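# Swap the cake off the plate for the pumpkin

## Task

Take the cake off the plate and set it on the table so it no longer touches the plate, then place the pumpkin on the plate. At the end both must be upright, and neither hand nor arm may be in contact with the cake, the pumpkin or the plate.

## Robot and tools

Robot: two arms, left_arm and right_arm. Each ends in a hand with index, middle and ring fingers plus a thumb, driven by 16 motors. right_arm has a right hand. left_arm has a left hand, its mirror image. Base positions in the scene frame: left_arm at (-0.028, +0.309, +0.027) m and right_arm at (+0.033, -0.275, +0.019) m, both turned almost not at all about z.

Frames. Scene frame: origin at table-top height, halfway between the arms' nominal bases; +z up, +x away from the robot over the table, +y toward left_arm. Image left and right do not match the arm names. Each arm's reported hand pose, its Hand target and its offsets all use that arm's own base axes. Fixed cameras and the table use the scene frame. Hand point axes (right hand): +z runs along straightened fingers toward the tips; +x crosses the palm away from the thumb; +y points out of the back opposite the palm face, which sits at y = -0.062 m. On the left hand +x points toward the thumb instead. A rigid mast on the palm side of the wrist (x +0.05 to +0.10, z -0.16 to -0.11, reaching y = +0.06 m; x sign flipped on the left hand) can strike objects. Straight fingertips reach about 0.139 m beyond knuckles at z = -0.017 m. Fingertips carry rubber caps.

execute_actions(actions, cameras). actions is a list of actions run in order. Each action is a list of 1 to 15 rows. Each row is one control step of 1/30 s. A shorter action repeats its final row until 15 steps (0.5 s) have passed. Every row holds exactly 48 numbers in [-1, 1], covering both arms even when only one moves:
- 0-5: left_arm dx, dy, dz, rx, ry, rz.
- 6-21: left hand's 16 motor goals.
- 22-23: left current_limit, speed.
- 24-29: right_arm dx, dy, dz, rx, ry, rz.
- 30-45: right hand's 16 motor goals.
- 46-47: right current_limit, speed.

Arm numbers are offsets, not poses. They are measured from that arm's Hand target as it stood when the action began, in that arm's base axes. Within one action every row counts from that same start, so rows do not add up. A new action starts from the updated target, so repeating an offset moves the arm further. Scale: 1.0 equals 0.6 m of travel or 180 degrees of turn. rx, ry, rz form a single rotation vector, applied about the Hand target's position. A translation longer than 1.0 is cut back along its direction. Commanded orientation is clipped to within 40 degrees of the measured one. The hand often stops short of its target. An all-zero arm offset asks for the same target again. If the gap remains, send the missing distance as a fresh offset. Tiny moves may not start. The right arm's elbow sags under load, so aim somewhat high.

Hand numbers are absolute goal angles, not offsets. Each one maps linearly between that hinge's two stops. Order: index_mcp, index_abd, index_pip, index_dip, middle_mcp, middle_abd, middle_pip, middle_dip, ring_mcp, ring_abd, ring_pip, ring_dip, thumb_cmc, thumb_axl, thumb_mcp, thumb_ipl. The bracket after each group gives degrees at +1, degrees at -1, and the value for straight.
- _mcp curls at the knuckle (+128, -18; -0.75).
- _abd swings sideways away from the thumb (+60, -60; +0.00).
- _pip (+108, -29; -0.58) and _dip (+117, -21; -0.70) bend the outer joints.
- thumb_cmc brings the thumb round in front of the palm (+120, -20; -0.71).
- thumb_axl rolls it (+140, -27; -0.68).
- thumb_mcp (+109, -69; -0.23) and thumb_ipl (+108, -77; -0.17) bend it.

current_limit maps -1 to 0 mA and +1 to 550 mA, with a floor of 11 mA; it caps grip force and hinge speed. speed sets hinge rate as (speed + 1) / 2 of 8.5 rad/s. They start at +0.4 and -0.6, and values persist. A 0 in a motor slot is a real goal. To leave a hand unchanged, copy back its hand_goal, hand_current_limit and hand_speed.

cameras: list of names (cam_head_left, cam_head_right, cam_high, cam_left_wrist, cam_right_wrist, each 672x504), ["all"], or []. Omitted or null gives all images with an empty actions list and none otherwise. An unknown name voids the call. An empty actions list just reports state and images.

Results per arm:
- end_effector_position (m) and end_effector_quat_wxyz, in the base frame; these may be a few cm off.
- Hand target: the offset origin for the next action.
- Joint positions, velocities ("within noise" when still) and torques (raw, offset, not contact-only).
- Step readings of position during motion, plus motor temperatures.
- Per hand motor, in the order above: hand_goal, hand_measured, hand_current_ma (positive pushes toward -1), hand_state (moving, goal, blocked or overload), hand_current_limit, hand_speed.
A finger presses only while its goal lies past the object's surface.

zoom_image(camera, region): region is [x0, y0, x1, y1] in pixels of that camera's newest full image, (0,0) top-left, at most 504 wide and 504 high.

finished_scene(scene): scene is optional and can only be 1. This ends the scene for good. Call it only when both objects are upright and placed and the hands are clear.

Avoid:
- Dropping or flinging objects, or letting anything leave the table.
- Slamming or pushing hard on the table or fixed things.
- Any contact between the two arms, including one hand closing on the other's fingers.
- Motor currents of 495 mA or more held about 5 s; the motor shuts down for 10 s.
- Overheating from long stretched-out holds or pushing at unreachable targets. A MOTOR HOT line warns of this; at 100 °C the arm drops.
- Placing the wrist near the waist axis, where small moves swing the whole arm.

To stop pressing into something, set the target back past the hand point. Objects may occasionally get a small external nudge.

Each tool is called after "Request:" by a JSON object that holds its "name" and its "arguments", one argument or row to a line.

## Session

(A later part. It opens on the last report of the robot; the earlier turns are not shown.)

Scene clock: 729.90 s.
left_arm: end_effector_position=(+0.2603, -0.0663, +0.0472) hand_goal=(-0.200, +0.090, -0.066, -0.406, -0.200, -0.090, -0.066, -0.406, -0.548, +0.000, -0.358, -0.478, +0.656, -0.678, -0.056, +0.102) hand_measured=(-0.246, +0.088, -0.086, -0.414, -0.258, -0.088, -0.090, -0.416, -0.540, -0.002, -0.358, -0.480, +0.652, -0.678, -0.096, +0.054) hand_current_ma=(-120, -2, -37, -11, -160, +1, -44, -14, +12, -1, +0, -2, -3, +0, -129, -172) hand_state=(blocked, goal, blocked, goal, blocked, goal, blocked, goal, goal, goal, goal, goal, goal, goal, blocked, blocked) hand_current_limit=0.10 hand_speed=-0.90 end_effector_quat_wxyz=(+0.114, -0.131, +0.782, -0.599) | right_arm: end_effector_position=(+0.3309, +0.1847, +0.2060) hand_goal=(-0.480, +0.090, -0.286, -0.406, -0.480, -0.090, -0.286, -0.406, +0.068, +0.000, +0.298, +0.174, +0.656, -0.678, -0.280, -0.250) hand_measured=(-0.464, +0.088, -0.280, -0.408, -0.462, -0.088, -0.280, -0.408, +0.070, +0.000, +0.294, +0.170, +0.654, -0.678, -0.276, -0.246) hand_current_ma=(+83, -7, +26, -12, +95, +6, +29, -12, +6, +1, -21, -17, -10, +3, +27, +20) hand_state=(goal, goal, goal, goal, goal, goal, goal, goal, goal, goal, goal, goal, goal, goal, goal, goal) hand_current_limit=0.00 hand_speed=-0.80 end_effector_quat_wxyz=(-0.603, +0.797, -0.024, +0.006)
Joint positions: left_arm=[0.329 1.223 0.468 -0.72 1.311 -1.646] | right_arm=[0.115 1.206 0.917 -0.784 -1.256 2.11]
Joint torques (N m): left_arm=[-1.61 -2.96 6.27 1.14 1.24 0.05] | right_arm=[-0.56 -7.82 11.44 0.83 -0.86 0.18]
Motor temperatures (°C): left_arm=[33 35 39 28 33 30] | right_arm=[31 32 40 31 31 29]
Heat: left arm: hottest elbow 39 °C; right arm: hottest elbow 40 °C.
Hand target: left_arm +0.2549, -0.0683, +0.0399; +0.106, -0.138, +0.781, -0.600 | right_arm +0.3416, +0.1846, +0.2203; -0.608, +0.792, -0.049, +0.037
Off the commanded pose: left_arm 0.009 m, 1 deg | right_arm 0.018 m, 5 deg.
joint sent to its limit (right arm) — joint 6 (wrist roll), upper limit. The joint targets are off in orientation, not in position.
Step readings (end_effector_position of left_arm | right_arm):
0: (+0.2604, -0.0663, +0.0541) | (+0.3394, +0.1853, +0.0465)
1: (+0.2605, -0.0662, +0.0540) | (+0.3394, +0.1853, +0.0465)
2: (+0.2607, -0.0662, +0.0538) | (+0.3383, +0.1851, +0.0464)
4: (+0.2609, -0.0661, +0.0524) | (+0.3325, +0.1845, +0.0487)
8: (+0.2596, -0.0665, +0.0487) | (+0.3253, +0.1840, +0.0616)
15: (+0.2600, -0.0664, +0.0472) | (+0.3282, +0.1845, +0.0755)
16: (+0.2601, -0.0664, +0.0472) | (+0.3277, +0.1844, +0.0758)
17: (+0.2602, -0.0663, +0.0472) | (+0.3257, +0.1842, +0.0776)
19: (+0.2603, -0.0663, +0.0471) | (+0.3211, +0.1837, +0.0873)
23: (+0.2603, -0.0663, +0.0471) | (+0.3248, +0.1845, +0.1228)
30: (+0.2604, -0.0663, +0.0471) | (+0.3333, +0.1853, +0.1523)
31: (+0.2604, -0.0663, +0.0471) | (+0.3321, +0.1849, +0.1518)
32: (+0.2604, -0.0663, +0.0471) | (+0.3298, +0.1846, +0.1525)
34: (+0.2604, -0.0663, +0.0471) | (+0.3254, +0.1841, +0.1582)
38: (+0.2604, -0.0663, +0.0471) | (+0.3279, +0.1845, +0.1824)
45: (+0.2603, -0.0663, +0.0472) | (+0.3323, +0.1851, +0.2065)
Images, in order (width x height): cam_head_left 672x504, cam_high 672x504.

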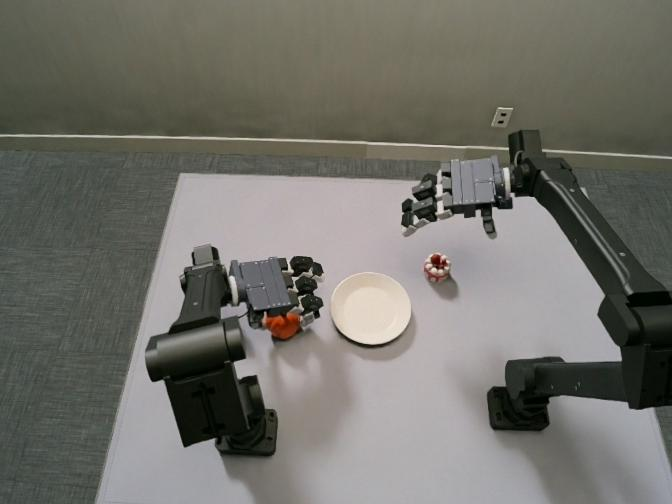

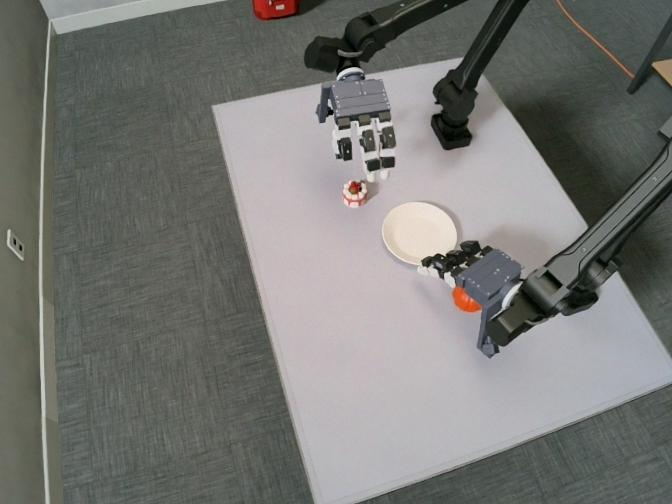

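Request:
{"name": "execute_actions", "arguments": {
  "actions": [
    [[0,0,0.08,0,0,0,-0.17,0.09,-0.066,-0.406,-0.17,-0.09,-0.066,-0.406,-0.548,0,-0.358,-0.478,0.657,-0.677,-0.04,0.12,0.1,-0.9,0,-0.08,0,0,0,0,-0.479,0.09,-0.285,-0.406,-0.479,-0.09,-0.285,-0.406,0.068,0,0.299,0.174,0.657,-0.677,-0.28,-0.25,0.0,-0.8]],
    [[0.01,-0.04,0.06,0,0,-0.02,-0.17,0.09,-0.066,-0.406,-0.17,-0.09,-0.066,-0.406,-0.548,0,-0.358,-0.478,0.657,-0.677,-0.04,0.12,0.1,-0.9,0,-0.12,0,0,0,0,-0.479,0.09,-0.285,-0.406,-0.479,-0.09,-0.285,-0.406,0.068,0,0.299,0.174,0.657,-0.677,-0.28,-0.25,0.0,-0.8]]
  ],
  "cameras": ["cam_head_left","cam_high"]
}}

Request:
{"name": "zoom_image", "arguments": {
  "camera": "cam_head_left",
  "region": [200, 200, 360, 360]
}}

Scene clock: 749.97 s.
left_arm: end_effector_position=(+0.2438, -0.0942, +0.1066) hand_goal=(-0.170, +0.090, -0.066, -0.406, -0.170, -0.090, -0.066, -0.406, -0.548, +0.000, -0.358, -0.478, +0.656, -0.678, -0.040, +0.120) hand_measured=(-0.240, +0.088, -0.094, -0.418, -0.250, -0.086, -0.098, -0.420, -0.540, -0.002, -0.358, -0.480, +0.650, -0.678, -0.098, +0.064) hand_current_ma=(-207, -2, -56, -18, -251, +3, -63, -22, +12, -1, +0, -2, -6, +0, -207, -216) hand_state=(blocked, goal, blocked, goal, blocked, goal, blocked, goal, goal, goal, goal, goal, goal, goal, blocked, blocked) hand_current_limit=0.10 hand_speed=-0.90 end_effector_quat_wxyz=(+0.069, -0.130, +0.783, -0.605) | right_arm: end_effector_position=(+0.3288, +0.0689, +0.2106) hand_goal=(-0.480, +0.090, -0.286, -0.406, -0.480, -0.090, -0.286, -0.406, +0.068, +0.000, +0.298, +0.174, +0.656, -0.678, -0.280, -0.250) hand_measured=(-0.464, +0.088, -0.282, -0.408, -0.462, -0.088, -0.280, -0.408, +0.070, +0.000, +0.294, +0.170, +0.654, -0.678, -0.276, -0.248) hand_current_ma=(+79, -7, +23, -12, +89, +6, +25, -12, +6, +1, -21, -17, -8, +3, +21, +18) hand_state=(goal, goal, goal, goal, goal, goal, goal, goal, goal, goal, goal, goal, goal, goal, goal, goal) hand_current_limit=0.00 hand_speed=-0.80 end_effector_quat_wxyz=(-0.601, +0.793, -0.083, +0.049)
Joint positions: left_arm=[0.231 1.043 0.533 -0.886 1.305 -1.803] | right_arm=[-0.231 1.28 1.014 -1.46 -1.291 1.431]
Joint torques (N m): left_arm=[-2.14 -3.6 13.07 0.83 1.28 0.03] | right_arm=[-0.26 -7.18 10.99 -0.18 -1.04 0.08]
Heat: left arm: hottest elbow 39 °C; right arm: hottest elbow 42 °C.
Hand target: left_arm +0.2609, -0.0923, +0.1239; +0.087, -0.114, +0.785, -0.603 | right_arm +0.3417, +0.0646, +0.2203; -0.608, +0.792, -0.049, +0.037
Off the commanded pose: left_arm 0.024 m, 3 deg | right_arm 0.017 m, 4 deg.
Step readings (end_effector_position of left_arm | right_arm):
0: (+0.2603, -0.0663, +0.0472) | (+0.3309, +0.1847, +0.2060)
1: (+0.2602, -0.0664, +0.0472) | (+0.3308, +0.1845, +0.2060)
2: (+0.2595, -0.0666, +0.0476) | (+0.3297, +0.1835, +0.2063)
4: (+0.2549, -0.0680, +0.0519) | (+0.3289, +0.1757, +0.2070)
8: (+0.2479, -0.0708, +0.0658) | (+0.3338, +0.1499, +0.2067)
15: (+0.2391, -0.0738, +0.0713) | (+0.3305, +0.1394, +0.2052)
16: (+0.2383, -0.0741, +0.0715) | (+0.3296, +0.1391, +0.2050)
17: (+0.2375, -0.0751, +0.0724) | (+0.3277, +0.1377, +0.2051)
19: (+0.2371, -0.0806, +0.0783) | (+0.3242, +0.1252, +0.2047)
23: (+0.2425, -0.0920, +0.0969) | (+0.3232, +0.0871, +0.2039)
30: (+0.2458, -0.0937, +0.1063) | (+0.3246, +0.0714, +0.2157)
Images, in order (width x height): cam_head_left 672x504, cam_high 672x504.

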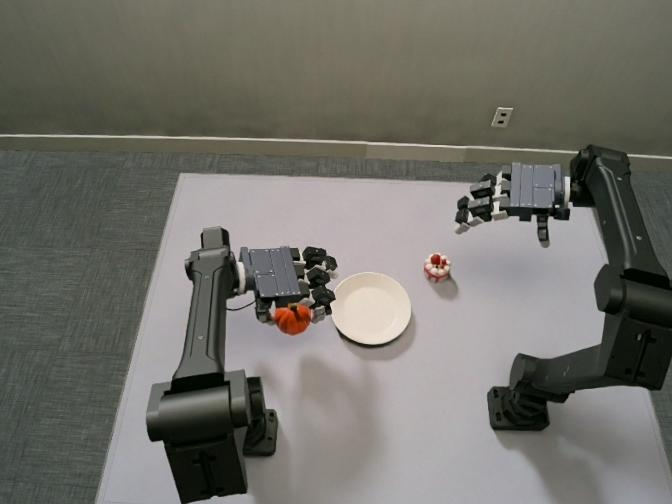

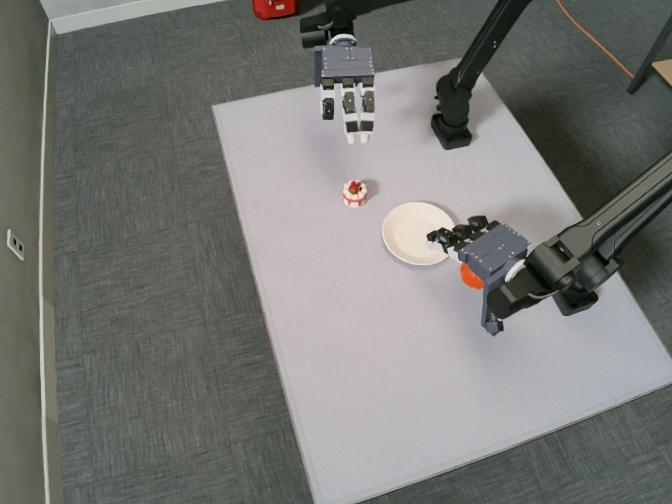

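Scaled by 3.150 from the camera's 672x504 image, which has a finer 960x720 frame.

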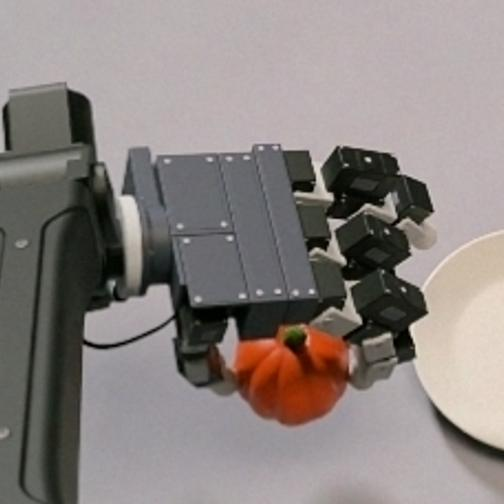

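Request:
{"name": "execute_actions", "arguments": {
  "actions": [
    [[0.02,-0.1,0.03,0,0,-0.049,-0.17,0.09,-0.066,-0.406,-0.17,-0.09,-0.066,-0.406,-0.548,0,-0.358,-0.478,0.657,-0.677,-0.04,0.12,0.1,-0.9,0,-0.1,0,0,0,0,-0.479,0.09,-0.285,-0.406,-0.479,-0.09,-0.285,-0.406,0.068,0,0.299,0.174,0.657,-0.677,-0.28,-0.25,0.0,-0.8]],
    [[0.02,-0.109,0,0,0,-0.049,-0.17,0.09,-0.066,-0.406,-0.17,-0.09,-0.066,-0.406,-0.548,0,-0.358,-0.478,0.657,-0.677,-0.04,0.12,0.1,-0.9,0,0,0,0,0,0,-0.479,0.09,-0.285,-0.406,-0.479,-0.09,-0.285,-0.406,0.068,0,0.299,0.174,0.657,-0.677,-0.28,-0.25,0.0,-0.8]],
    [[0.02,-0.109,0,0,0,-0.049,-0.17,0.09,-0.066,-0.406,-0.17,-0.09,-0.066,-0.406,-0.548,0,-0.358,-0.478,0.657,-0.677,-0.04,0.12,0.1,-0.9,0,0,0,0,0,0,-0.479,0.09,-0.285,-0.406,-0.479,-0.09,-0.285,-0.406,0.068,0,0.299,0.174,0.657,-0.677,-0.28,-0.25,0.0,-0.8]],
    [[0,0,0,0,0,0,-0.17,0.09,-0.066,-0.406,-0.17,-0.09,-0.066,-0.406,-0.548,0,-0.358,-0.478,0.657,-0.677,-0.04,0.12,0.1,-0.9,0,0,0,0,0,0,-0.479,0.09,-0.285,-0.406,-0.479,-0.09,-0.285,-0.406,0.068,0,0.299,0.174,0.657,-0.677,-0.28,-0.25,0.0,-0.8]]
  ],
  "cameras": ["cam_head_left","cam_high","cam_head_right"]
}}

Request:
{"name": "zoom_image", "arguments": {
  "camera": "cam_head_left",
  "region": [290, 200, 450, 360]
}}

Request:
{"name": "zoom_image", "arguments": {
  "camera": "cam_high",
  "region": [350, 140, 510, 300]
}}

Scene clock: 765.60 s.
left_arm: end_effector_position=(+0.2749, -0.2716, +0.1273) hand_goal=(-0.170, +0.090, -0.066, -0.406, -0.170, -0.090, -0.066, -0.406, -0.548, +0.000, -0.358, -0.478, +0.656, -0.678, -0.040, +0.120) hand_measured=(-0.238, +0.088, -0.096, -0.418, -0.248, -0.086, -0.098, -0.422, -0.538, -0.002, -0.358, -0.480, +0.650, -0.678, -0.098, +0.064) hand_current_ma=(-202, -2, -59, -19, -241, +3, -67, -24, +13, -1, +0, -2, -7, +0, -207, -214) hand_state=(blocked, goal, blocked, goal, blocked, goal, blocked, goal, goal, goal, goal, goal, goal, goal, blocked, blocked) hand_current_limit=0.10 hand_speed=-0.90 end_effector_quat_wxyz=(-0.087, +0.082, +0.794, -0.596) | right_arm: end_effector_position=(+0.3302, +0.0099, +0.2117) hand_goal=(-0.480, +0.090, -0.286, -0.406, -0.480, -0.090, -0.286, -0.406, +0.068, +0.000, +0.298, +0.174, +0.656, -0.678, -0.280, -0.250) hand_measured=(-0.464, +0.088, -0.282, -0.408, -0.462, -0.088, -0.280, -0.408, +0.070, +0.000, +0.294, +0.170, +0.654, -0.678, -0.276, -0.248) hand_current_ma=(+78, -7, +23, -12, +89, +5, +25, -12, +5, +1, -21, -17, -7, +3, +21, +18) hand_state=(goal, goal, goal, goal, goal, goal, goal, goal, goal, goal, goal, goal, goal, goal, goal, goal) hand_current_limit=0.00 hand_speed=-0.80 end_effector_quat_wxyz=(-0.574, +0.811, -0.095, +0.069)
Joint positions: left_arm=[-0.39 1.338 0.809 -0.582 1.26 -2.093] | right_arm=[-0.377 1.342 1.086 -1.691 -1.206 1.168]
Joint torques (N m): left_arm=[-1.73 -5.83 14.34 1.72 1.12 0.03] | right_arm=[-0.15 -7.47 10.63 -0.64 -0.91 0.05]
Heat: left arm: hottest elbow 40 °C; right arm: hottest elbow 43 °C.
Hand target: left_arm +0.2969, -0.2831, +0.1419; -0.053, +0.069, +0.790, -0.607 | right_arm +0.3417, +0.0046, +0.2203; -0.608, +0.792, -0.049, +0.037
Off the commanded pose: left_arm 0.029 m, 4 deg | right_arm 0.015 m, 8 deg.
joint sent to its limit (left arm) — joint 6 (wrist roll), lower limit. The joint targets are off in orientation, not in position.
joint sent to its limit (right arm) — joint 4 (wrist pitch), lower limit. The joint targets are off in orientation, not in position.
Step readings (end_effector_position of left_arm | right_arm):
0: (+0.2437, -0.0942, +0.1066) | (+0.3288, +0.0689, +0.2105)
1: (+0.2436, -0.0945, +0.1066) | (+0.3286, +0.0686, +0.2107)
2: (+0.2431, -0.0968, +0.1071) | (+0.3265, +0.0658, +0.2104)
4: (+0.2417, -0.1088, +0.1105) | (+0.3231, +0.0560, +0.2117)
8: (+0.2419, -0.1395, +0.1234) | (+0.3239, +0.0248, +0.2133)
15: (+0.2534, -0.1474, +0.1271) | (+0.3284, +0.0111, +0.2115)
16: (+0.2542, -0.1478, +0.1271) | (+0.3285, +0.0109, +0.2116)
17: (+0.2554, -0.1500, +0.1269) | (+0.3287, +0.0107, +0.2117)
19: (+0.2557, -0.1625, +0.1268) | (+0.3291, +0.0105, +0.2118)
23: (+0.2537, -0.1967, +0.1276) | (+0.3298, +0.0101, +0.2118)
30: (+0.2608, -0.2081, +0.1248) | (+0.3300, +0.0099, +0.2117)
31: (+0.2613, -0.2085, +0.1249) | (+0.3301, +0.0099, +0.2117)
32: (+0.2622, -0.2106, +0.1251) | (+0.3301, +0.0099, +0.2117)
34: (+0.2644, -0.2223, +0.1261) | (+0.3301, +0.0099, +0.2117)
38: (+0.2687, -0.2574, +0.1291) | (+0.3301, +0.0099, +0.2117)
45: (+0.2736, -0.2711, +0.1272) | (+0.3302, +0.0099, +0.2117)
46: (+0.2738, -0.2712, +0.1271) | (+0.3302, +0.0099, +0.2117)
47: (+0.2740, -0.2713, +0.1268) | (+0.3302, +0.0099, +0.2117)
49: (+0.2741, -0.2713, +0.1267) | (+0.3302, +0.0099, +0.2117)
53: (+0.2745, -0.2714, +0.1270) | (+0.3302, +0.0099, +0.2117)
60: (+0.2749, -0.2716, +0.1275) | (+0.3302, +0.0099, +0.2117)
Images, in order (width x height): cam_head_left 672x504, cam_head_right 672x504, cam_high 672x504.

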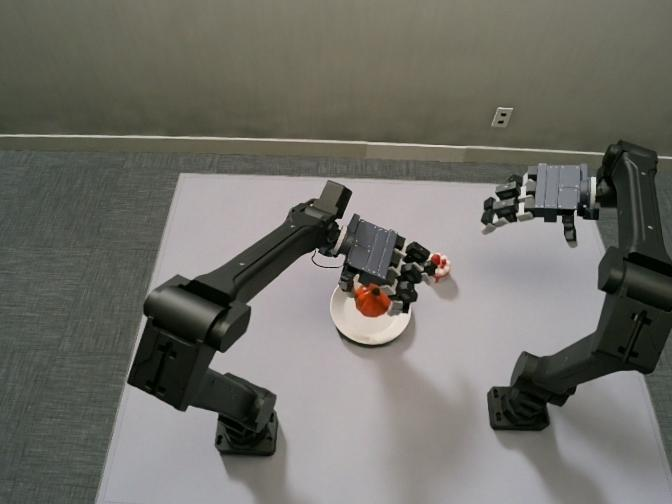

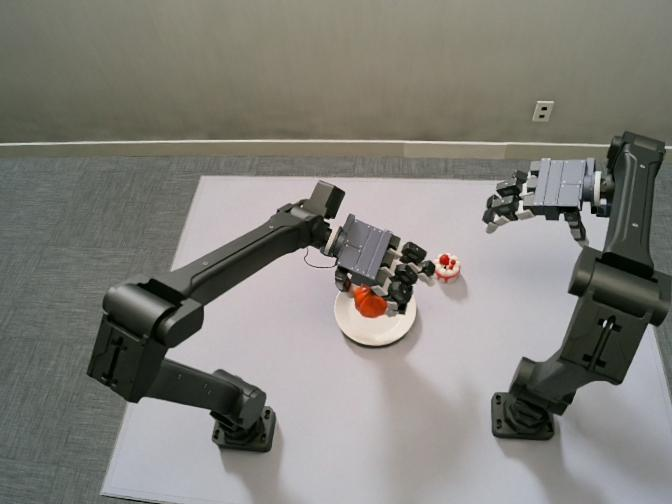

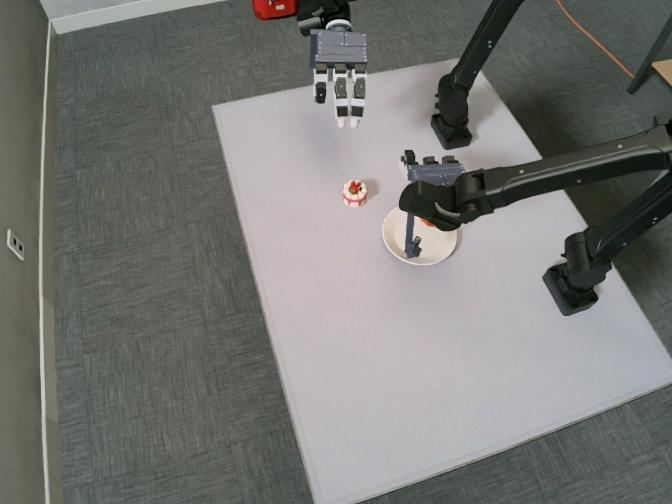

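Scaled by 3.150 from the camera's 672x504 image, which has a finer 960x720 frame.

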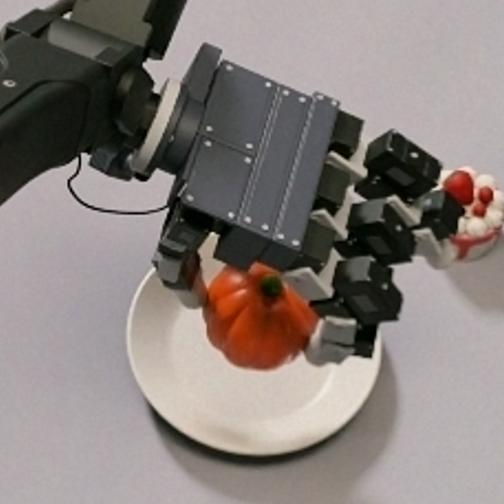

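Scaled by 3.150 from the camera's 672x504 image, which has a finer 960x720 frame.

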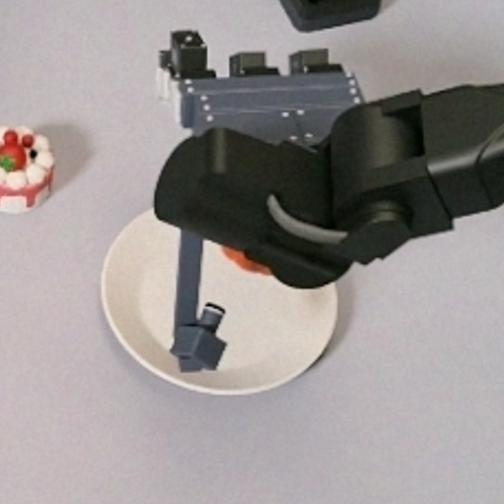

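Request:
{"name": "execute_actions", "arguments": {
  "actions": [
    [[0.005,0.003,-0.06,0,0,0,-0.17,0.09,-0.066,-0.406,-0.17,-0.09,-0.066,-0.406,0.068,0,0.299,0.174,-0.04,0.12,0.1,-0.9,0,0,0,0,0,0,-0.479,0.09,-0.285,-0.406,-0.479,-0.09,-0.285,-0.406,0.068,0,0.299,0.174,0.657,-0.677,-0.28,-0.25]]
  ],
  "cameras": []
}}


Request:
{"name": "execute_actions", "arguments": {
  "actions": [
    [[0.005,0.003,-0.05,0,0,0,-0.17,0.09,-0.066,-0.406,-0.17,-0.09,-0.066,-0.406,0.068,0,0.299,0.174,0.657,-0.677,-0.04,0.12,0.1,-0.9,0,0,0,0,0,0,-0.479,0.09,-0.285,-0.406,-0.479,-0.09,-0.285,-0.406,0.068,0,0.299,0.174,0.657,-0.677,-0.28,-0.25,0.0,-0.8]],
    [[0,0,-0.05,0,0,0,-0.17,0.09,-0.066,-0.406,-0.17,-0.09,-0.066,-0.406,0.068,0,0.299,0.174,0.657,-0.677,-0.04,0.12,0.1,-0.9,0,0,0,0,0,0,-0.479,0.09,-0.285,-0.406,-0.479,-0.09,-0.285,-0.406,0.068,0,0.299,0.174,0.657,-0.677,-0.28,-0.25,0.0,-0.8]]
  ],
  "cameras": ["cam_head_left","cam_high","cam_head_right"]
}}

Request:
{"name": "zoom_image", "arguments": {
  "camera": "cam_head_left",
  "region": [290, 200, 450, 360]
}}

Request:
{"name": "zoom_image", "arguments": {
  "camera": "cam_head_right",
  "region": [290, 200, 450, 360]
}}

Request:
{"name": "zoom_image", "arguments": {
  "camera": "cam_high",
  "region": [350, 140, 510, 300]
}}

Scene clock: 807.03 s.
left_arm: end_effector_position=(+0.3020, -0.2822, +0.0913) hand_goal=(-0.170, +0.090, -0.066, -0.406, -0.170, -0.090, -0.066, -0.406, +0.068, +0.000, +0.298, +0.174, +0.656, -0.678, -0.040, +0.120) hand_measured=(-0.238, +0.088, -0.096, -0.418, -0.248, -0.086, -0.098, -0.422, +0.066, -0.002, +0.292, +0.170, +0.650, -0.678, -0.098, +0.064) hand_current_ma=(-202, -2, -59, -19, -241, +3, -68, -24, -1, -1, -6, -4, -8, -1, -207, -214) hand_state=(blocked, goal, blocked, goal, blocked, goal, blocked, goal, goal, goal, goal, goal, goal, goal, blocked, blocked) hand_current_limit=0.10 hand_speed=-0.90 end_effector_quat_wxyz=(-0.063, +0.099, +0.790, -0.601) | right_arm: end_effector_position=(+0.3302, +0.0099, +0.2117) hand_goal=(-0.480, +0.090, -0.286, -0.406, -0.480, -0.090, -0.286, -0.406, +0.068, +0.000, +0.298, +0.174, +0.656, -0.678, -0.280, -0.250) hand_measured=(-0.464, +0.088, -0.282, -0.408, -0.462, -0.088, -0.280, -0.408, +0.070, +0.000, +0.294, +0.170, +0.654, -0.678, -0.276, -0.248) hand_current_ma=(+78, -7, +23, -12, +89, +5, +25, -12, +5, +1, -21, -17, -7, +3, +21, +18) hand_state=(goal, goal, goal, goal, goal, goal, goal, goal, goal, goal, goal, goal, goal, goal, goal, goal) hand_current_limit=0.00 hand_speed=-0.80 end_effector_quat_wxyz=(-0.574, +0.811, -0.095, +0.069)
Joint positions: left_arm=[-0.39 1.447 0.8 -0.402 1.256 -2.095] | right_arm=[-0.377 1.342 1.086 -1.691 -1.206 1.168]
Joint torques (N m): left_arm=[-1.32 -6.83 7.82 1.94 1.07 0.05] | right_arm=[-0.15 -7.53 10.62 -0.59 -0.9 0.04]
Motor temperatures (°C): left_arm=[33 35 45 28 33 30] | right_arm=[31 32 43 31 31 29]
Heat: left arm: hottest elbow 45 °C; right arm: hottest elbow 43 °C.
Hand target: left_arm +0.2999, -0.2813, +0.0819; -0.053, +0.069, +0.790, -0.607 | right_arm +0.3417, +0.0046, +0.2203; -0.608, +0.792, -0.049, +0.037
Off the commanded pose: left_arm 0.010 m, 4 deg | right_arm 0.015 m, 8 deg.
joint sent to its limit (left arm) — joint 6 (wrist roll), lower limit. The joint targets are off in orientation, not in position.
joint sent to its limit (right arm) — joint 4 (wrist pitch), lower limit. The joint targets are off in orientation, not in position.
Step readings (end_effector_position of left_arm | right_arm):
0: (+0.2748, -0.2716, +0.1274) | (+0.3302, +0.0099, +0.2117)
1: (+0.2749, -0.2716, +0.1274) | (+0.3302, +0.0099, +0.2117)
2: (+0.2763, -0.2722, +0.1268) | (+0.3302, +0.0099, +0.2117)
4: (+0.2810, -0.2741, +0.1241) | (+0.3302, +0.0099, +0.2117)
8: (+0.2875, -0.2766, +0.1143) | (+0.3302, +0.0099, +0.2117)
15: (+0.2900, -0.2775, +0.1102) | (+0.3302, +0.0099, +0.2117)
16: (+0.2902, -0.2776, +0.1101) | (+0.3302, +0.0099, +0.2117)
17: (+0.2917, -0.2782, +0.1099) | (+0.3302, +0.0099, +0.2117)
19: (+0.2966, -0.2802, +0.1079) | (+0.3302, +0.0099, +0.2117)
23: (+0.3025, -0.2825, +0.0986) | (+0.3302, +0.0099, +0.2117)
30: (+0.3014, -0.2820, +0.0912) | (+0.3302, +0.0099, +0.2117)
Images, in order (width x height): cam_head_left 672x504, cam_head_right 672x504, cam_high 672x504.

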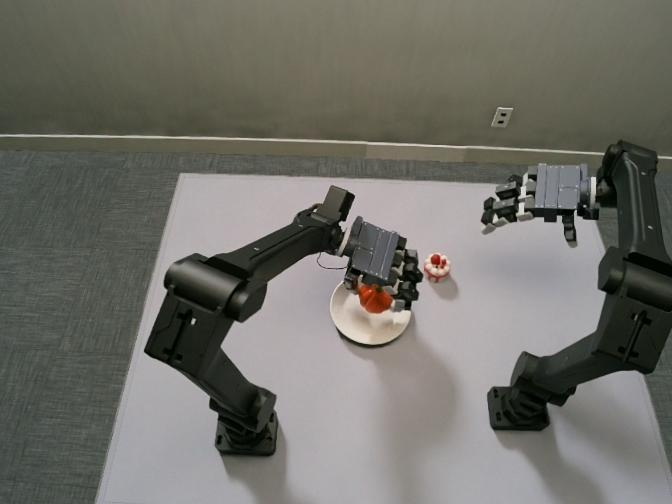

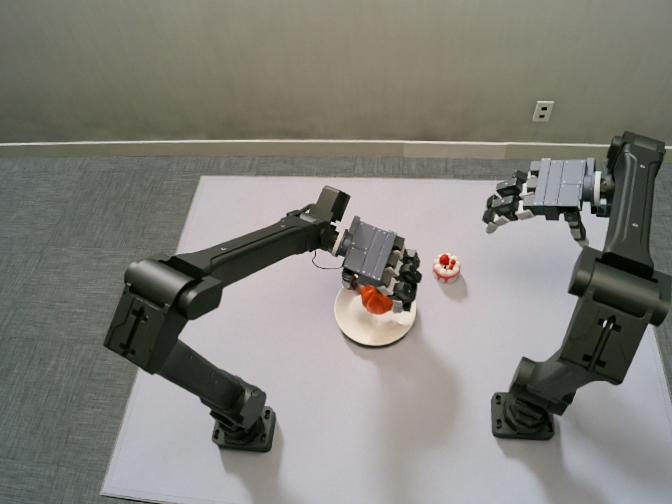

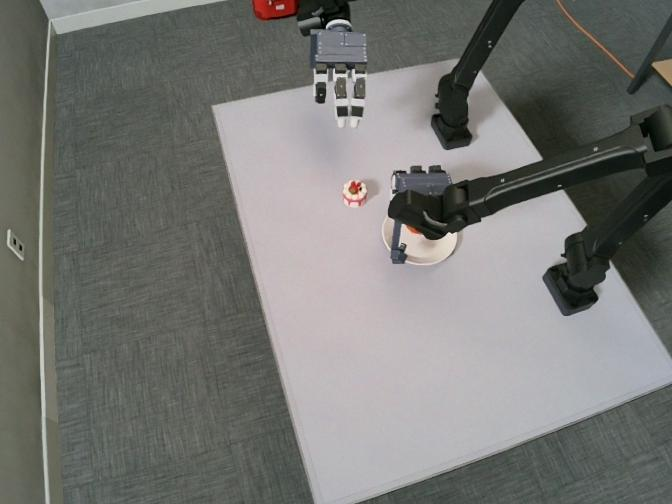

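Scaled by 3.150 from the camera's 672x504 image, which has a finer 960x720 frame.

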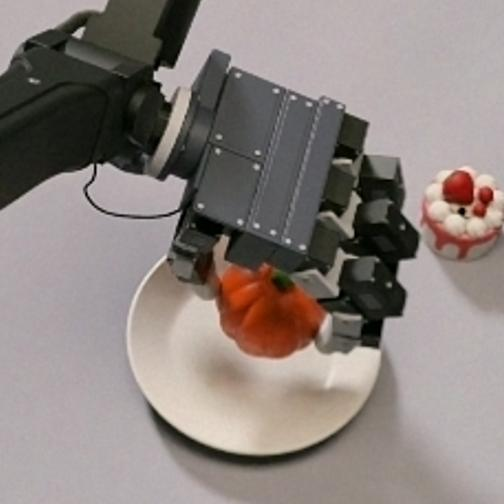

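Scaled by 3.150 from the camera's 672x504 image, which has a finer 960x720 frame.

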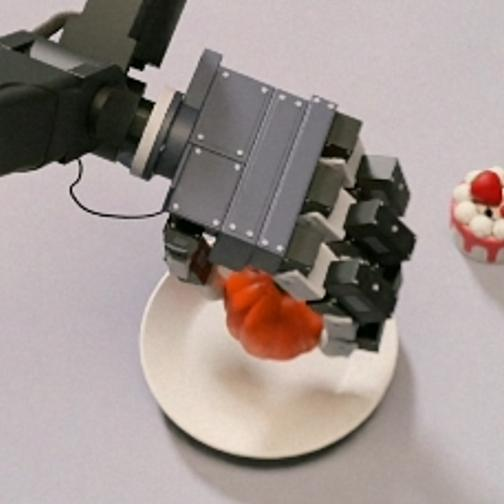

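Scaled by 3.150 from the camera's 672x504 image, which has a finer 960x720 frame.

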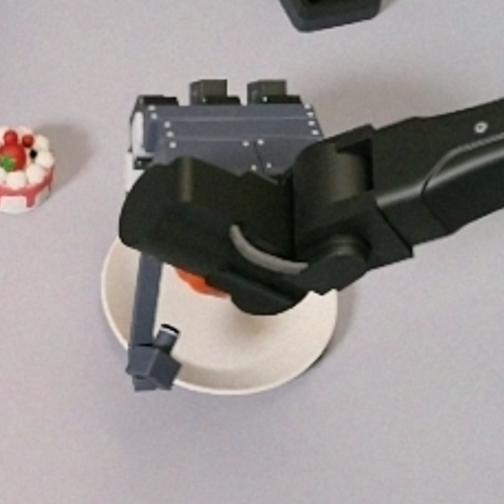

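Request:
{"name": "execute_actions", "arguments": {
  "actions": [
    [[0.006,0.003,-0.033,0,0,0,-0.17,0.09,-0.066,-0.406,-0.17,-0.09,-0.066,-0.406,0.068,0,0.299,0.174,0.657,-0.677,-0.04,0.12,0.1,-0.9,0,0,0,0,0,0,-0.479,0.09,-0.285,-0.406,-0.479,-0.09,-0.285,-0.406,0.068,0,0.299,0.174,0.657,-0.677,-0.28,-0.25,0.0,-0.8]],
    [[0,0,-0.017,0,0,0,-0.17,0.09,-0.066,-0.406,-0.17,-0.09,-0.066,-0.406,0.068,0,0.299,0.174,0.657,-0.677,-0.04,0.12,0.1,-0.9,0,0,0,0,0,0,-0.479,0.09,-0.285,-0.406,-0.479,-0.09,-0.285,-0.406,0.068,0,0.299,0.174,0.657,-0.677,-0.28,-0.25,0.0,-0.8]]
  ],
  "cameras": ["cam_head_left","cam_high"]
}}

Request:
{"name": "zoom_image", "arguments": {
  "camera": "cam_head_left",
  "region": [310, 230, 430, 350]
}}

Scene clock: 831.00 s.
left_arm: end_effector_position=(+0.3047, -0.2832, +0.0618) hand_goal=(-0.170, +0.090, -0.066, -0.406, -0.170, -0.090, -0.066, -0.406, +0.068, +0.000, +0.298, +0.174, +0.656, -0.678, -0.040, +0.120) hand_measured=(-0.238, +0.088, -0.096, -0.418, -0.248, -0.086, -0.098, -0.422, +0.068, -0.002, +0.292, +0.170, +0.650, -0.678, -0.098, +0.064) hand_current_ma=(-202, -2, -59, -19, -241, +3, -68, -24, +0, -1, -6, -3, -8, -1, -207, -214) hand_state=(blocked, goal, blocked, goal, blocked, goal, blocked, goal, goal, goal, goal, goal, goal, goal, blocked, blocked) hand_current_limit=0.10 hand_speed=-0.90 end_effector_quat_wxyz=(-0.062, +0.100, +0.790, -0.602) | right_arm: end_effector_position=(+0.3302, +0.0099, +0.2117) hand_goal=(-0.480, +0.090, -0.286, -0.406, -0.480, -0.090, -0.286, -0.406, +0.068, +0.000, +0.298, +0.174, +0.656, -0.678, -0.280, -0.250) hand_measured=(-0.464, +0.088, -0.282, -0.408, -0.462, -0.088, -0.280, -0.408, +0.070, +0.000, +0.294, +0.170, +0.654, -0.678, -0.276, -0.248) hand_current_ma=(+78, -7, +23, -12, +89, +5, +25, -12, +5, +1, -21, -17, -7, +3, +21, +18) hand_state=(goal, goal, goal, goal, goal, goal, goal, goal, goal, goal, goal, goal, goal, goal, goal, goal) hand_current_limit=0.00 hand_speed=-0.80 end_effector_quat_wxyz=(-0.574, +0.811, -0.095, +0.069)
Joint positions: left_arm=[-0.39 1.513 0.772 -0.306 1.256 -2.095] | right_arm=[-0.377 1.342 1.086 -1.691 -1.206 1.168]
Joint torques (N m): left_arm=[-0.79 -7.06 7.15 1.87 1.16 0.04] | right_arm=[-0.09 -7.53 10.63 -0.62 -0.91 0.04]
Heat: left arm: hottest elbow 42 °C; right arm: hottest elbow 44 °C.
Hand target: left_arm +0.3034, -0.2795, +0.0519; -0.053, +0.069, +0.790, -0.607 | right_arm +0.3417, +0.0046, +0.2203; -0.608, +0.792, -0.049, +0.037
Off the commanded pose: left_arm 0.011 m, 4 deg | right_arm 0.015 m, 8 deg.
joint sent to its limit (left arm) — joint 6 (wrist roll), lower limit. The joint targets are off in orientation, not in position.
joint sent to its limit (right arm) — joint 4 (wrist pitch), lower limit. The joint targets are off in orientation, not in position.
Step readings (end_effector_position of left_arm | right_arm):
0: (+0.3020, -0.2822, +0.0913) | (+0.3302, +0.0099, +0.2117)
1: (+0.3021, -0.2823, +0.0914) | (+0.3302, +0.0099, +0.2117)
2: (+0.3027, -0.2825, +0.0908) | (+0.3302, +0.0099, +0.2117)
4: (+0.3047, -0.2833, +0.0878) | (+0.3302, +0.0099, +0.2117)
8: (+0.3041, -0.2831, +0.0769) | (+0.3302, +0.0099, +0.2117)
15: (+0.3030, -0.2826, +0.0704) | (+0.3302, +0.0099, +0.2117)
16: (+0.3033, -0.2828, +0.0705) | (+0.3302, +0.0099, +0.2117)
17: (+0.3039, -0.2830, +0.0705) | (+0.3302, +0.0099, +0.2117)
19: (+0.3056, -0.2837, +0.0696) | (+0.3302, +0.0099, +0.2117)
23: (+0.3066, -0.2840, +0.0659) | (+0.3302, +0.0099, +0.2117)
30: (+0.3044, -0.2830, +0.0617) | (+0.3302, +0.0099, +0.2117)
Images, in order (width x height): cam_head_left 672x504, cam_high 672x504.

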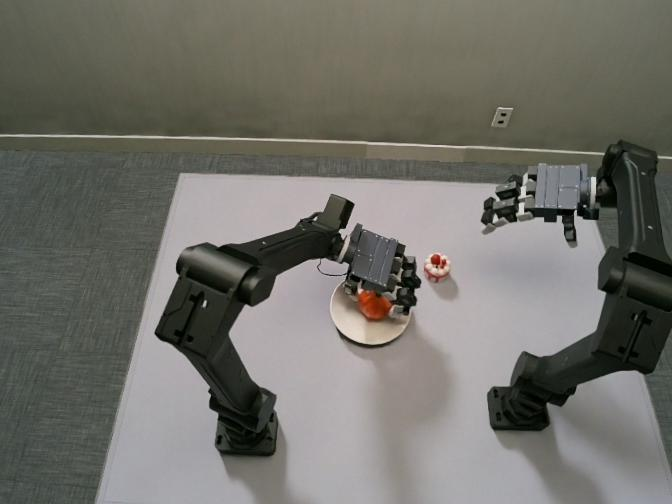

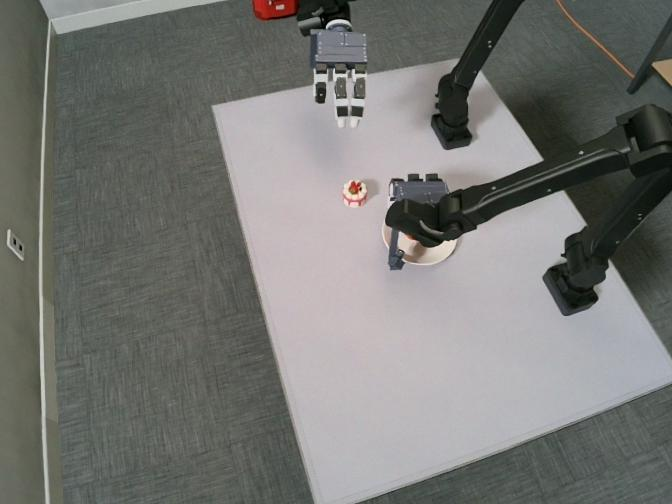

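Scaled by 4.200 from the camera's 672x504 image, which has a finer 960x720 frame.

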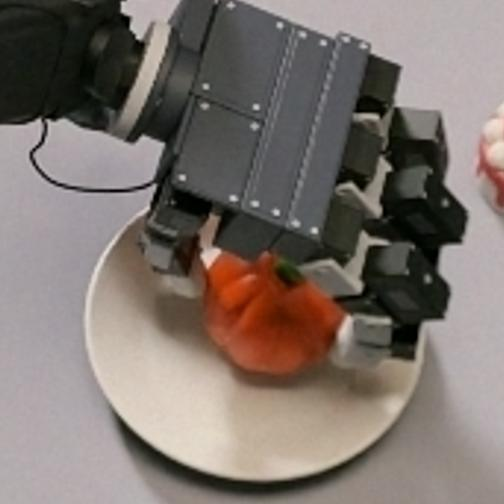

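Request:
{"name": "execute_actions", "arguments": {
  "actions": [
    [[0.01,0.01,-0.012,0,0,0,-0.17,0.09,-0.066,-0.406,-0.17,-0.09,-0.066,-0.406,0.068,0,0.299,0.174,0.657,-0.677,-0.04,0.12,0.1,-0.9,0,0,0,0,0,0,-0.479,0.09,-0.285,-0.406,-0.479,-0.09,-0.285,-0.406,0.068,0,0.299,0.174,0.657,-0.677,-0.28,-0.25,0.0,-0.8]],
    [[0,0,0,0,0,0,-0.2,0.09,-0.066,-0.406,-0.2,-0.09,-0.066,-0.406,0.068,0,0.299,0.174,0.657,-0.677,-0.06,0.1,0.1,-0.9,0,0,0,0,0,0,-0.479,0.09,-0.285,-0.406,-0.479,-0.09,-0.285,-0.406,0.068,0,0.299,0.174,0.657,-0.677,-0.28,-0.25,0.0,-0.8]]
  ],
  "cameras": ["cam_head_left"]
}}

Request:
{"name": "zoom_image", "arguments": {
  "camera": "cam_head_left",
  "region": [310, 230, 430, 350]
}}

Scene clock: 847.87 s.
left_arm: end_effector_position=(+0.3141, -0.2773, +0.0563) hand_goal=(-0.200, +0.090, -0.066, -0.406, -0.200, -0.090, -0.066, -0.406, +0.068, +0.000, +0.298, +0.174, +0.656, -0.678, -0.060, +0.100) hand_measured=(-0.238, +0.088, -0.096, -0.418, -0.248, -0.086, -0.098, -0.422, +0.068, -0.002, +0.292, +0.170, +0.650, -0.678, -0.102, +0.064) hand_current_ma=(-91, -2, -59, -19, -123, +3, -68, -24, +0, -1, -6, -3, -8, -1, -140, -117) hand_state=(blocked, goal, blocked, goal, blocked, goal, blocked, goal, goal, goal, goal, goal, goal, goal, blocked, blocked) hand_current_limit=0.10 hand_speed=-0.90 end_effector_quat_wxyz=(-0.053, +0.092, +0.790, -0.604) | right_arm: end_effector_position=(+0.3302, +0.0099, +0.2117) hand_goal=(-0.480, +0.090, -0.286, -0.406, -0.480, -0.090, -0.286, -0.406, +0.068, +0.000, +0.298, +0.174, +0.656, -0.678, -0.280, -0.250) hand_measured=(-0.464, +0.088, -0.282, -0.408, -0.462, -0.088, -0.280, -0.408, +0.070, +0.000, +0.294, +0.170, +0.654, -0.678, -0.276, -0.248) hand_current_ma=(+78, -7, +23, -12, +89, +5, +25, -12, +5, +1, -21, -17, -7, +3, +21, +18) hand_state=(goal, goal, goal, goal, goal, goal, goal, goal, goal, goal, goal, goal, goal, goal, goal, goal) hand_current_limit=0.00 hand_speed=-0.80 end_effector_quat_wxyz=(-0.574, +0.811, -0.095, +0.069)
Joint positions: left_arm=[-0.366 1.532 0.772 -0.281 1.26 -2.095] | right_arm=[-0.377 1.342 1.086 -1.691 -1.206 1.168]
Joint torques (N m): left_arm=[-1.03 -7.24 6.56 1.92 1.18 0.06] | right_arm=[-0.15 -7.53 10.66 -0.61 -0.91 0.04]
Motor temperatures (°C): left_arm=[33 35 40 28 33 30] | right_arm=[31 32 44 31 31 29]
Heat: left arm: hottest elbow 40 °C; right arm: hottest elbow 44 °C.
Hand target: left_arm +0.3094, -0.2735, +0.0446; -0.053, +0.069, +0.790, -0.607 | right_arm +0.3417, +0.0046, +0.2203; -0.608, +0.792, -0.049, +0.037
Off the commanded pose: left_arm 0.013 m, 3 deg | right_arm 0.015 m, 8 deg.
joint sent to its limit (left arm) — joint 6 (wrist roll), lower limit. The joint targets still meet the commanded pose.
joint sent to its limit (right arm) — joint 4 (wrist pitch), lower limit. The joint targets are off in orientation, not in position.
Step readings (end_effector_position of left_arm | right_arm):
0: (+0.3047, -0.2832, +0.0618) | (+0.3302, +0.0099, +0.2117)
1: (+0.3049, -0.2831, +0.0618) | (+0.3302, +0.0099, +0.2117)
2: (+0.3052, -0.2832, +0.0617) | (+0.3302, +0.0099, +0.2117)
4: (+0.3074, -0.2825, +0.0610) | (+0.3302, +0.0099, +0.2117)
8: (+0.3121, -0.2788, +0.0576) | (+0.3302, +0.0099, +0.2117)
15: (+0.3141, -0.2772, +0.0562) | (+0.3302, +0.0099, +0.2117)
16: (+0.3141, -0.2772, +0.0562) | (+0.3302, +0.0099, +0.2117)
17: (+0.3141, -0.2772, +0.0562) | (+0.3302, +0.0099, +0.2117)
19: (+0.3142, -0.2773, +0.0562) | (+0.3302, +0.0099, +0.2117)
23: (+0.3142, -0.2773, +0.0562) | (+0.3302, +0.0099, +0.2117)
30: (+0.3141, -0.2773, +0.0563) | (+0.3302, +0.0099, +0.2117)
Images, in order (width x height): cam_head_left 672x504.

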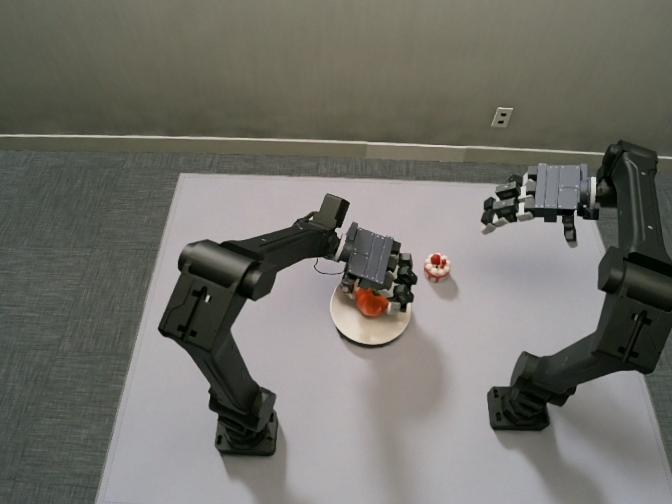

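Scaled by 4.200 from the camera's 672x504 image, which has a finer 960x720 frame.

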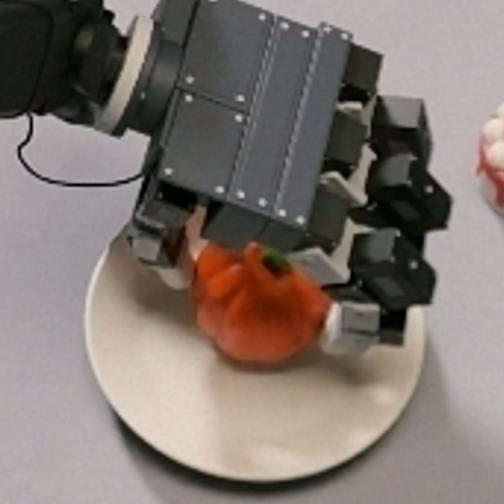

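Request:
{"name": "execute_actions", "arguments": {
  "actions": [
    [[0,0,-0.009,0,0,0,-0.2,0.09,-0.066,-0.406,-0.2,-0.09,-0.066,-0.406,0.068,0,0.299,0.174,0.657,-0.677,-0.06,0.1,0.1,-0.9,0,0,0,0,0,0,-0.479,0.09,-0.285,-0.406,-0.479,-0.09,-0.285,-0.406,0.068,0,0.299,0.174,0.657,-0.677,-0.28,-0.25,0.0,-0.8]],
    [[0,0,0,0,0,0,-0.342,0.09,-0.139,-0.406,-0.342,-0.09,-0.139,-0.406,0.068,0,0.299,0.174,0.657,-0.677,-0.18,-0.081,0.1,-0.92,0,0,0,0,0,0,-0.479,0.09,-0.285,-0.406,-0.479,-0.09,-0.285,-0.406,0.068,0,0.299,0.174,0.657,-0.677,-0.28,-0.25,0.0,-0.8]],
    [[0,0,0,0,0,0,-0.43,0.09,-0.23,-0.406,-0.43,-0.09,-0.23,-0.406,0.068,0,0.299,0.174,0.657,-0.677,-0.19,-0.1,0.1,-0.88,0,0,0,0,0,0,-0.479,0.09,-0.285,-0.406,-0.479,-0.09,-0.285,-0.406,0.068,0,0.299,0.174,0.657,-0.677,-0.28,-0.25,0.0,-0.8]]
  ],
  "cameras": ["cam_head_left","cam_head_right"]
}}

Request:
{"name": "zoom_image", "arguments": {
  "camera": "cam_head_left",
  "region": [310, 230, 430, 350]
}}

Scene clock: 873.73 s.
left_arm: end_effector_position=(+0.3137, -0.2774, +0.0521) hand_goal=(-0.430, +0.090, -0.230, -0.406, -0.430, -0.090, -0.230, -0.406, +0.068, +0.000, +0.298, +0.174, +0.656, -0.678, -0.190, -0.100) hand_measured=(-0.412, +0.088, -0.224, -0.408, -0.412, -0.086, -0.224, -0.408, +0.068, -0.002, +0.292, +0.170, +0.652, -0.678, -0.188, -0.098) hand_current_ma=(+32, -2, +6, -2, +34, +2, +6, -2, +0, -1, -6, -3, -4, -1, +3, +2) hand_state=(goal, goal, goal, goal, goal, goal, goal, goal, goal, goal, goal, goal, goal, goal, goal, goal) hand_current_limit=0.10 hand_speed=-0.88 end_effector_quat_wxyz=(-0.054, +0.092, +0.789, -0.606) | right_arm: end_effector_position=(+0.3302, +0.0099, +0.2117) hand_goal=(-0.480, +0.090, -0.286, -0.406, -0.480, -0.090, -0.286, -0.406, +0.068, +0.000, +0.298, +0.174, +0.656, -0.678, -0.280, -0.250) hand_measured=(-0.464, +0.088, -0.282, -0.408, -0.462, -0.088, -0.280, -0.408, +0.070, +0.000, +0.294, +0.170, +0.654, -0.678, -0.276, -0.248) hand_current_ma=(+78, -7, +23, -12, +89, +5, +25, -12, +5, +1, -21, -17, -7, +3, +21, +18) hand_state=(goal, goal, goal, goal, goal, goal, goal, goal, goal, goal, goal, goal, goal, goal, goal, goal) hand_current_limit=0.00 hand_speed=-0.80 end_effector_quat_wxyz=(-0.574, +0.811, -0.095, +0.069)
Joint positions: left_arm=[-0.365 1.541 0.766 -0.264 1.263 -2.097] | right_arm=[-0.377 1.342 1.086 -1.691 -1.206 1.168]
Joint torques (N m): left_arm=[-1.03 -7.06 6.52 1.96 1.03 0.08] | right_arm=[-0.15 -7.53 10.65 -0.62 -0.9 0.04]
Heat: left arm: hottest elbow 39 °C; right arm: hottest elbow 44 °C.
Hand target: left_arm +0.3095, -0.2735, +0.0393; -0.053, +0.069, +0.790, -0.607 | right_arm +0.3417, +0.0046, +0.2203; -0.608, +0.792, -0.049, +0.037
Off the commanded pose: left_arm 0.014 m, 3 deg | right_arm 0.015 m, 8 deg.
joint sent to its limit (left arm) — joint 6 (wrist roll), lower limit. The joint targets still meet the commanded pose.
joint sent to its limit (right arm) — joint 4 (wrist pitch), lower limit. The joint targets are off in orientation, not in position.
Step readings (end_effector_position of left_arm | right_arm):
0: (+0.3141, -0.2773, +0.0563) | (+0.3302, +0.0099, +0.2117)
1: (+0.3141, -0.2773, +0.0563) | (+0.3302, +0.0099, +0.2117)
2: (+0.3140, -0.2773, +0.0560) | (+0.3302, +0.0099, +0.2117)
4: (+0.3136, -0.2772, +0.0547) | (+0.3302, +0.0099, +0.2117)
8: (+0.3138, -0.2774, +0.0539) | (+0.3302, +0.0099, +0.2117)
15: (+0.3139, -0.2775, +0.0541) | (+0.3302, +0.0099, +0.2117)
16: (+0.3139, -0.2775, +0.0541) | (+0.3302, +0.0099, +0.2117)
17: (+0.3139, -0.2775, +0.0541) | (+0.3302, +0.0099, +0.2117)
19: (+0.3139, -0.2775, +0.0541) | (+0.3302, +0.0099, +0.2117)
23: (+0.3139, -0.2775, +0.0537) | (+0.3302, +0.0099, +0.2117)
30: (+0.3137, -0.2774, +0.0521) | (+0.3302, +0.0099, +0.2117)
31: (+0.3137, -0.2774, +0.0521) | (+0.3302, +0.0099, +0.2117)
32: (+0.3137, -0.2774, +0.0521) | (+0.3302, +0.0099, +0.2117)
34: (+0.3137, -0.2774, +0.0521) | (+0.3302, +0.0099, +0.2117)
38: (+0.3137, -0.2774, +0.0521) | (+0.3302, +0.0099, +0.2117)
45: (+0.3137, -0.2774, +0.0521) | (+0.3302, +0.0099, +0.2117)
Images, in order (width x height): cam_head_left 672x504, cam_head_right 672x504.

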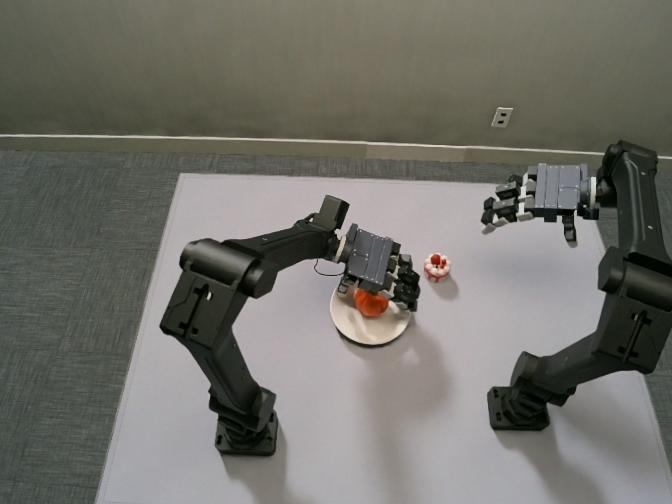

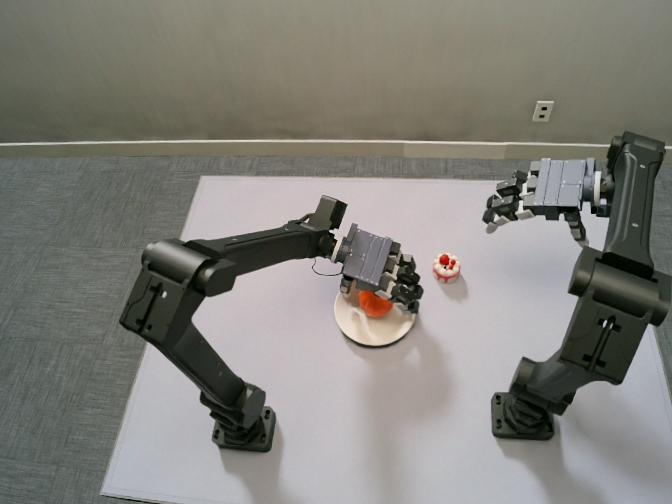

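Scaled by 4.200 from the camera's 672x504 image, which has a finer 960x720 frame.

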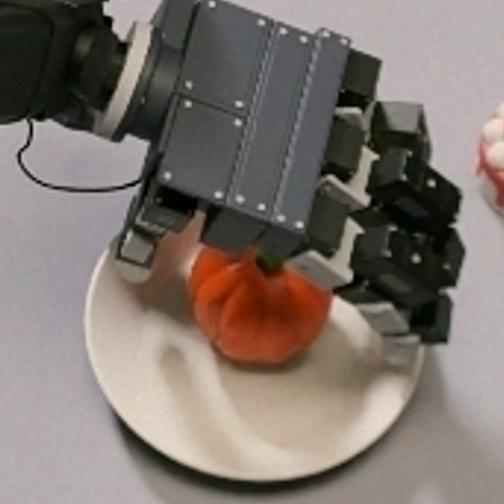

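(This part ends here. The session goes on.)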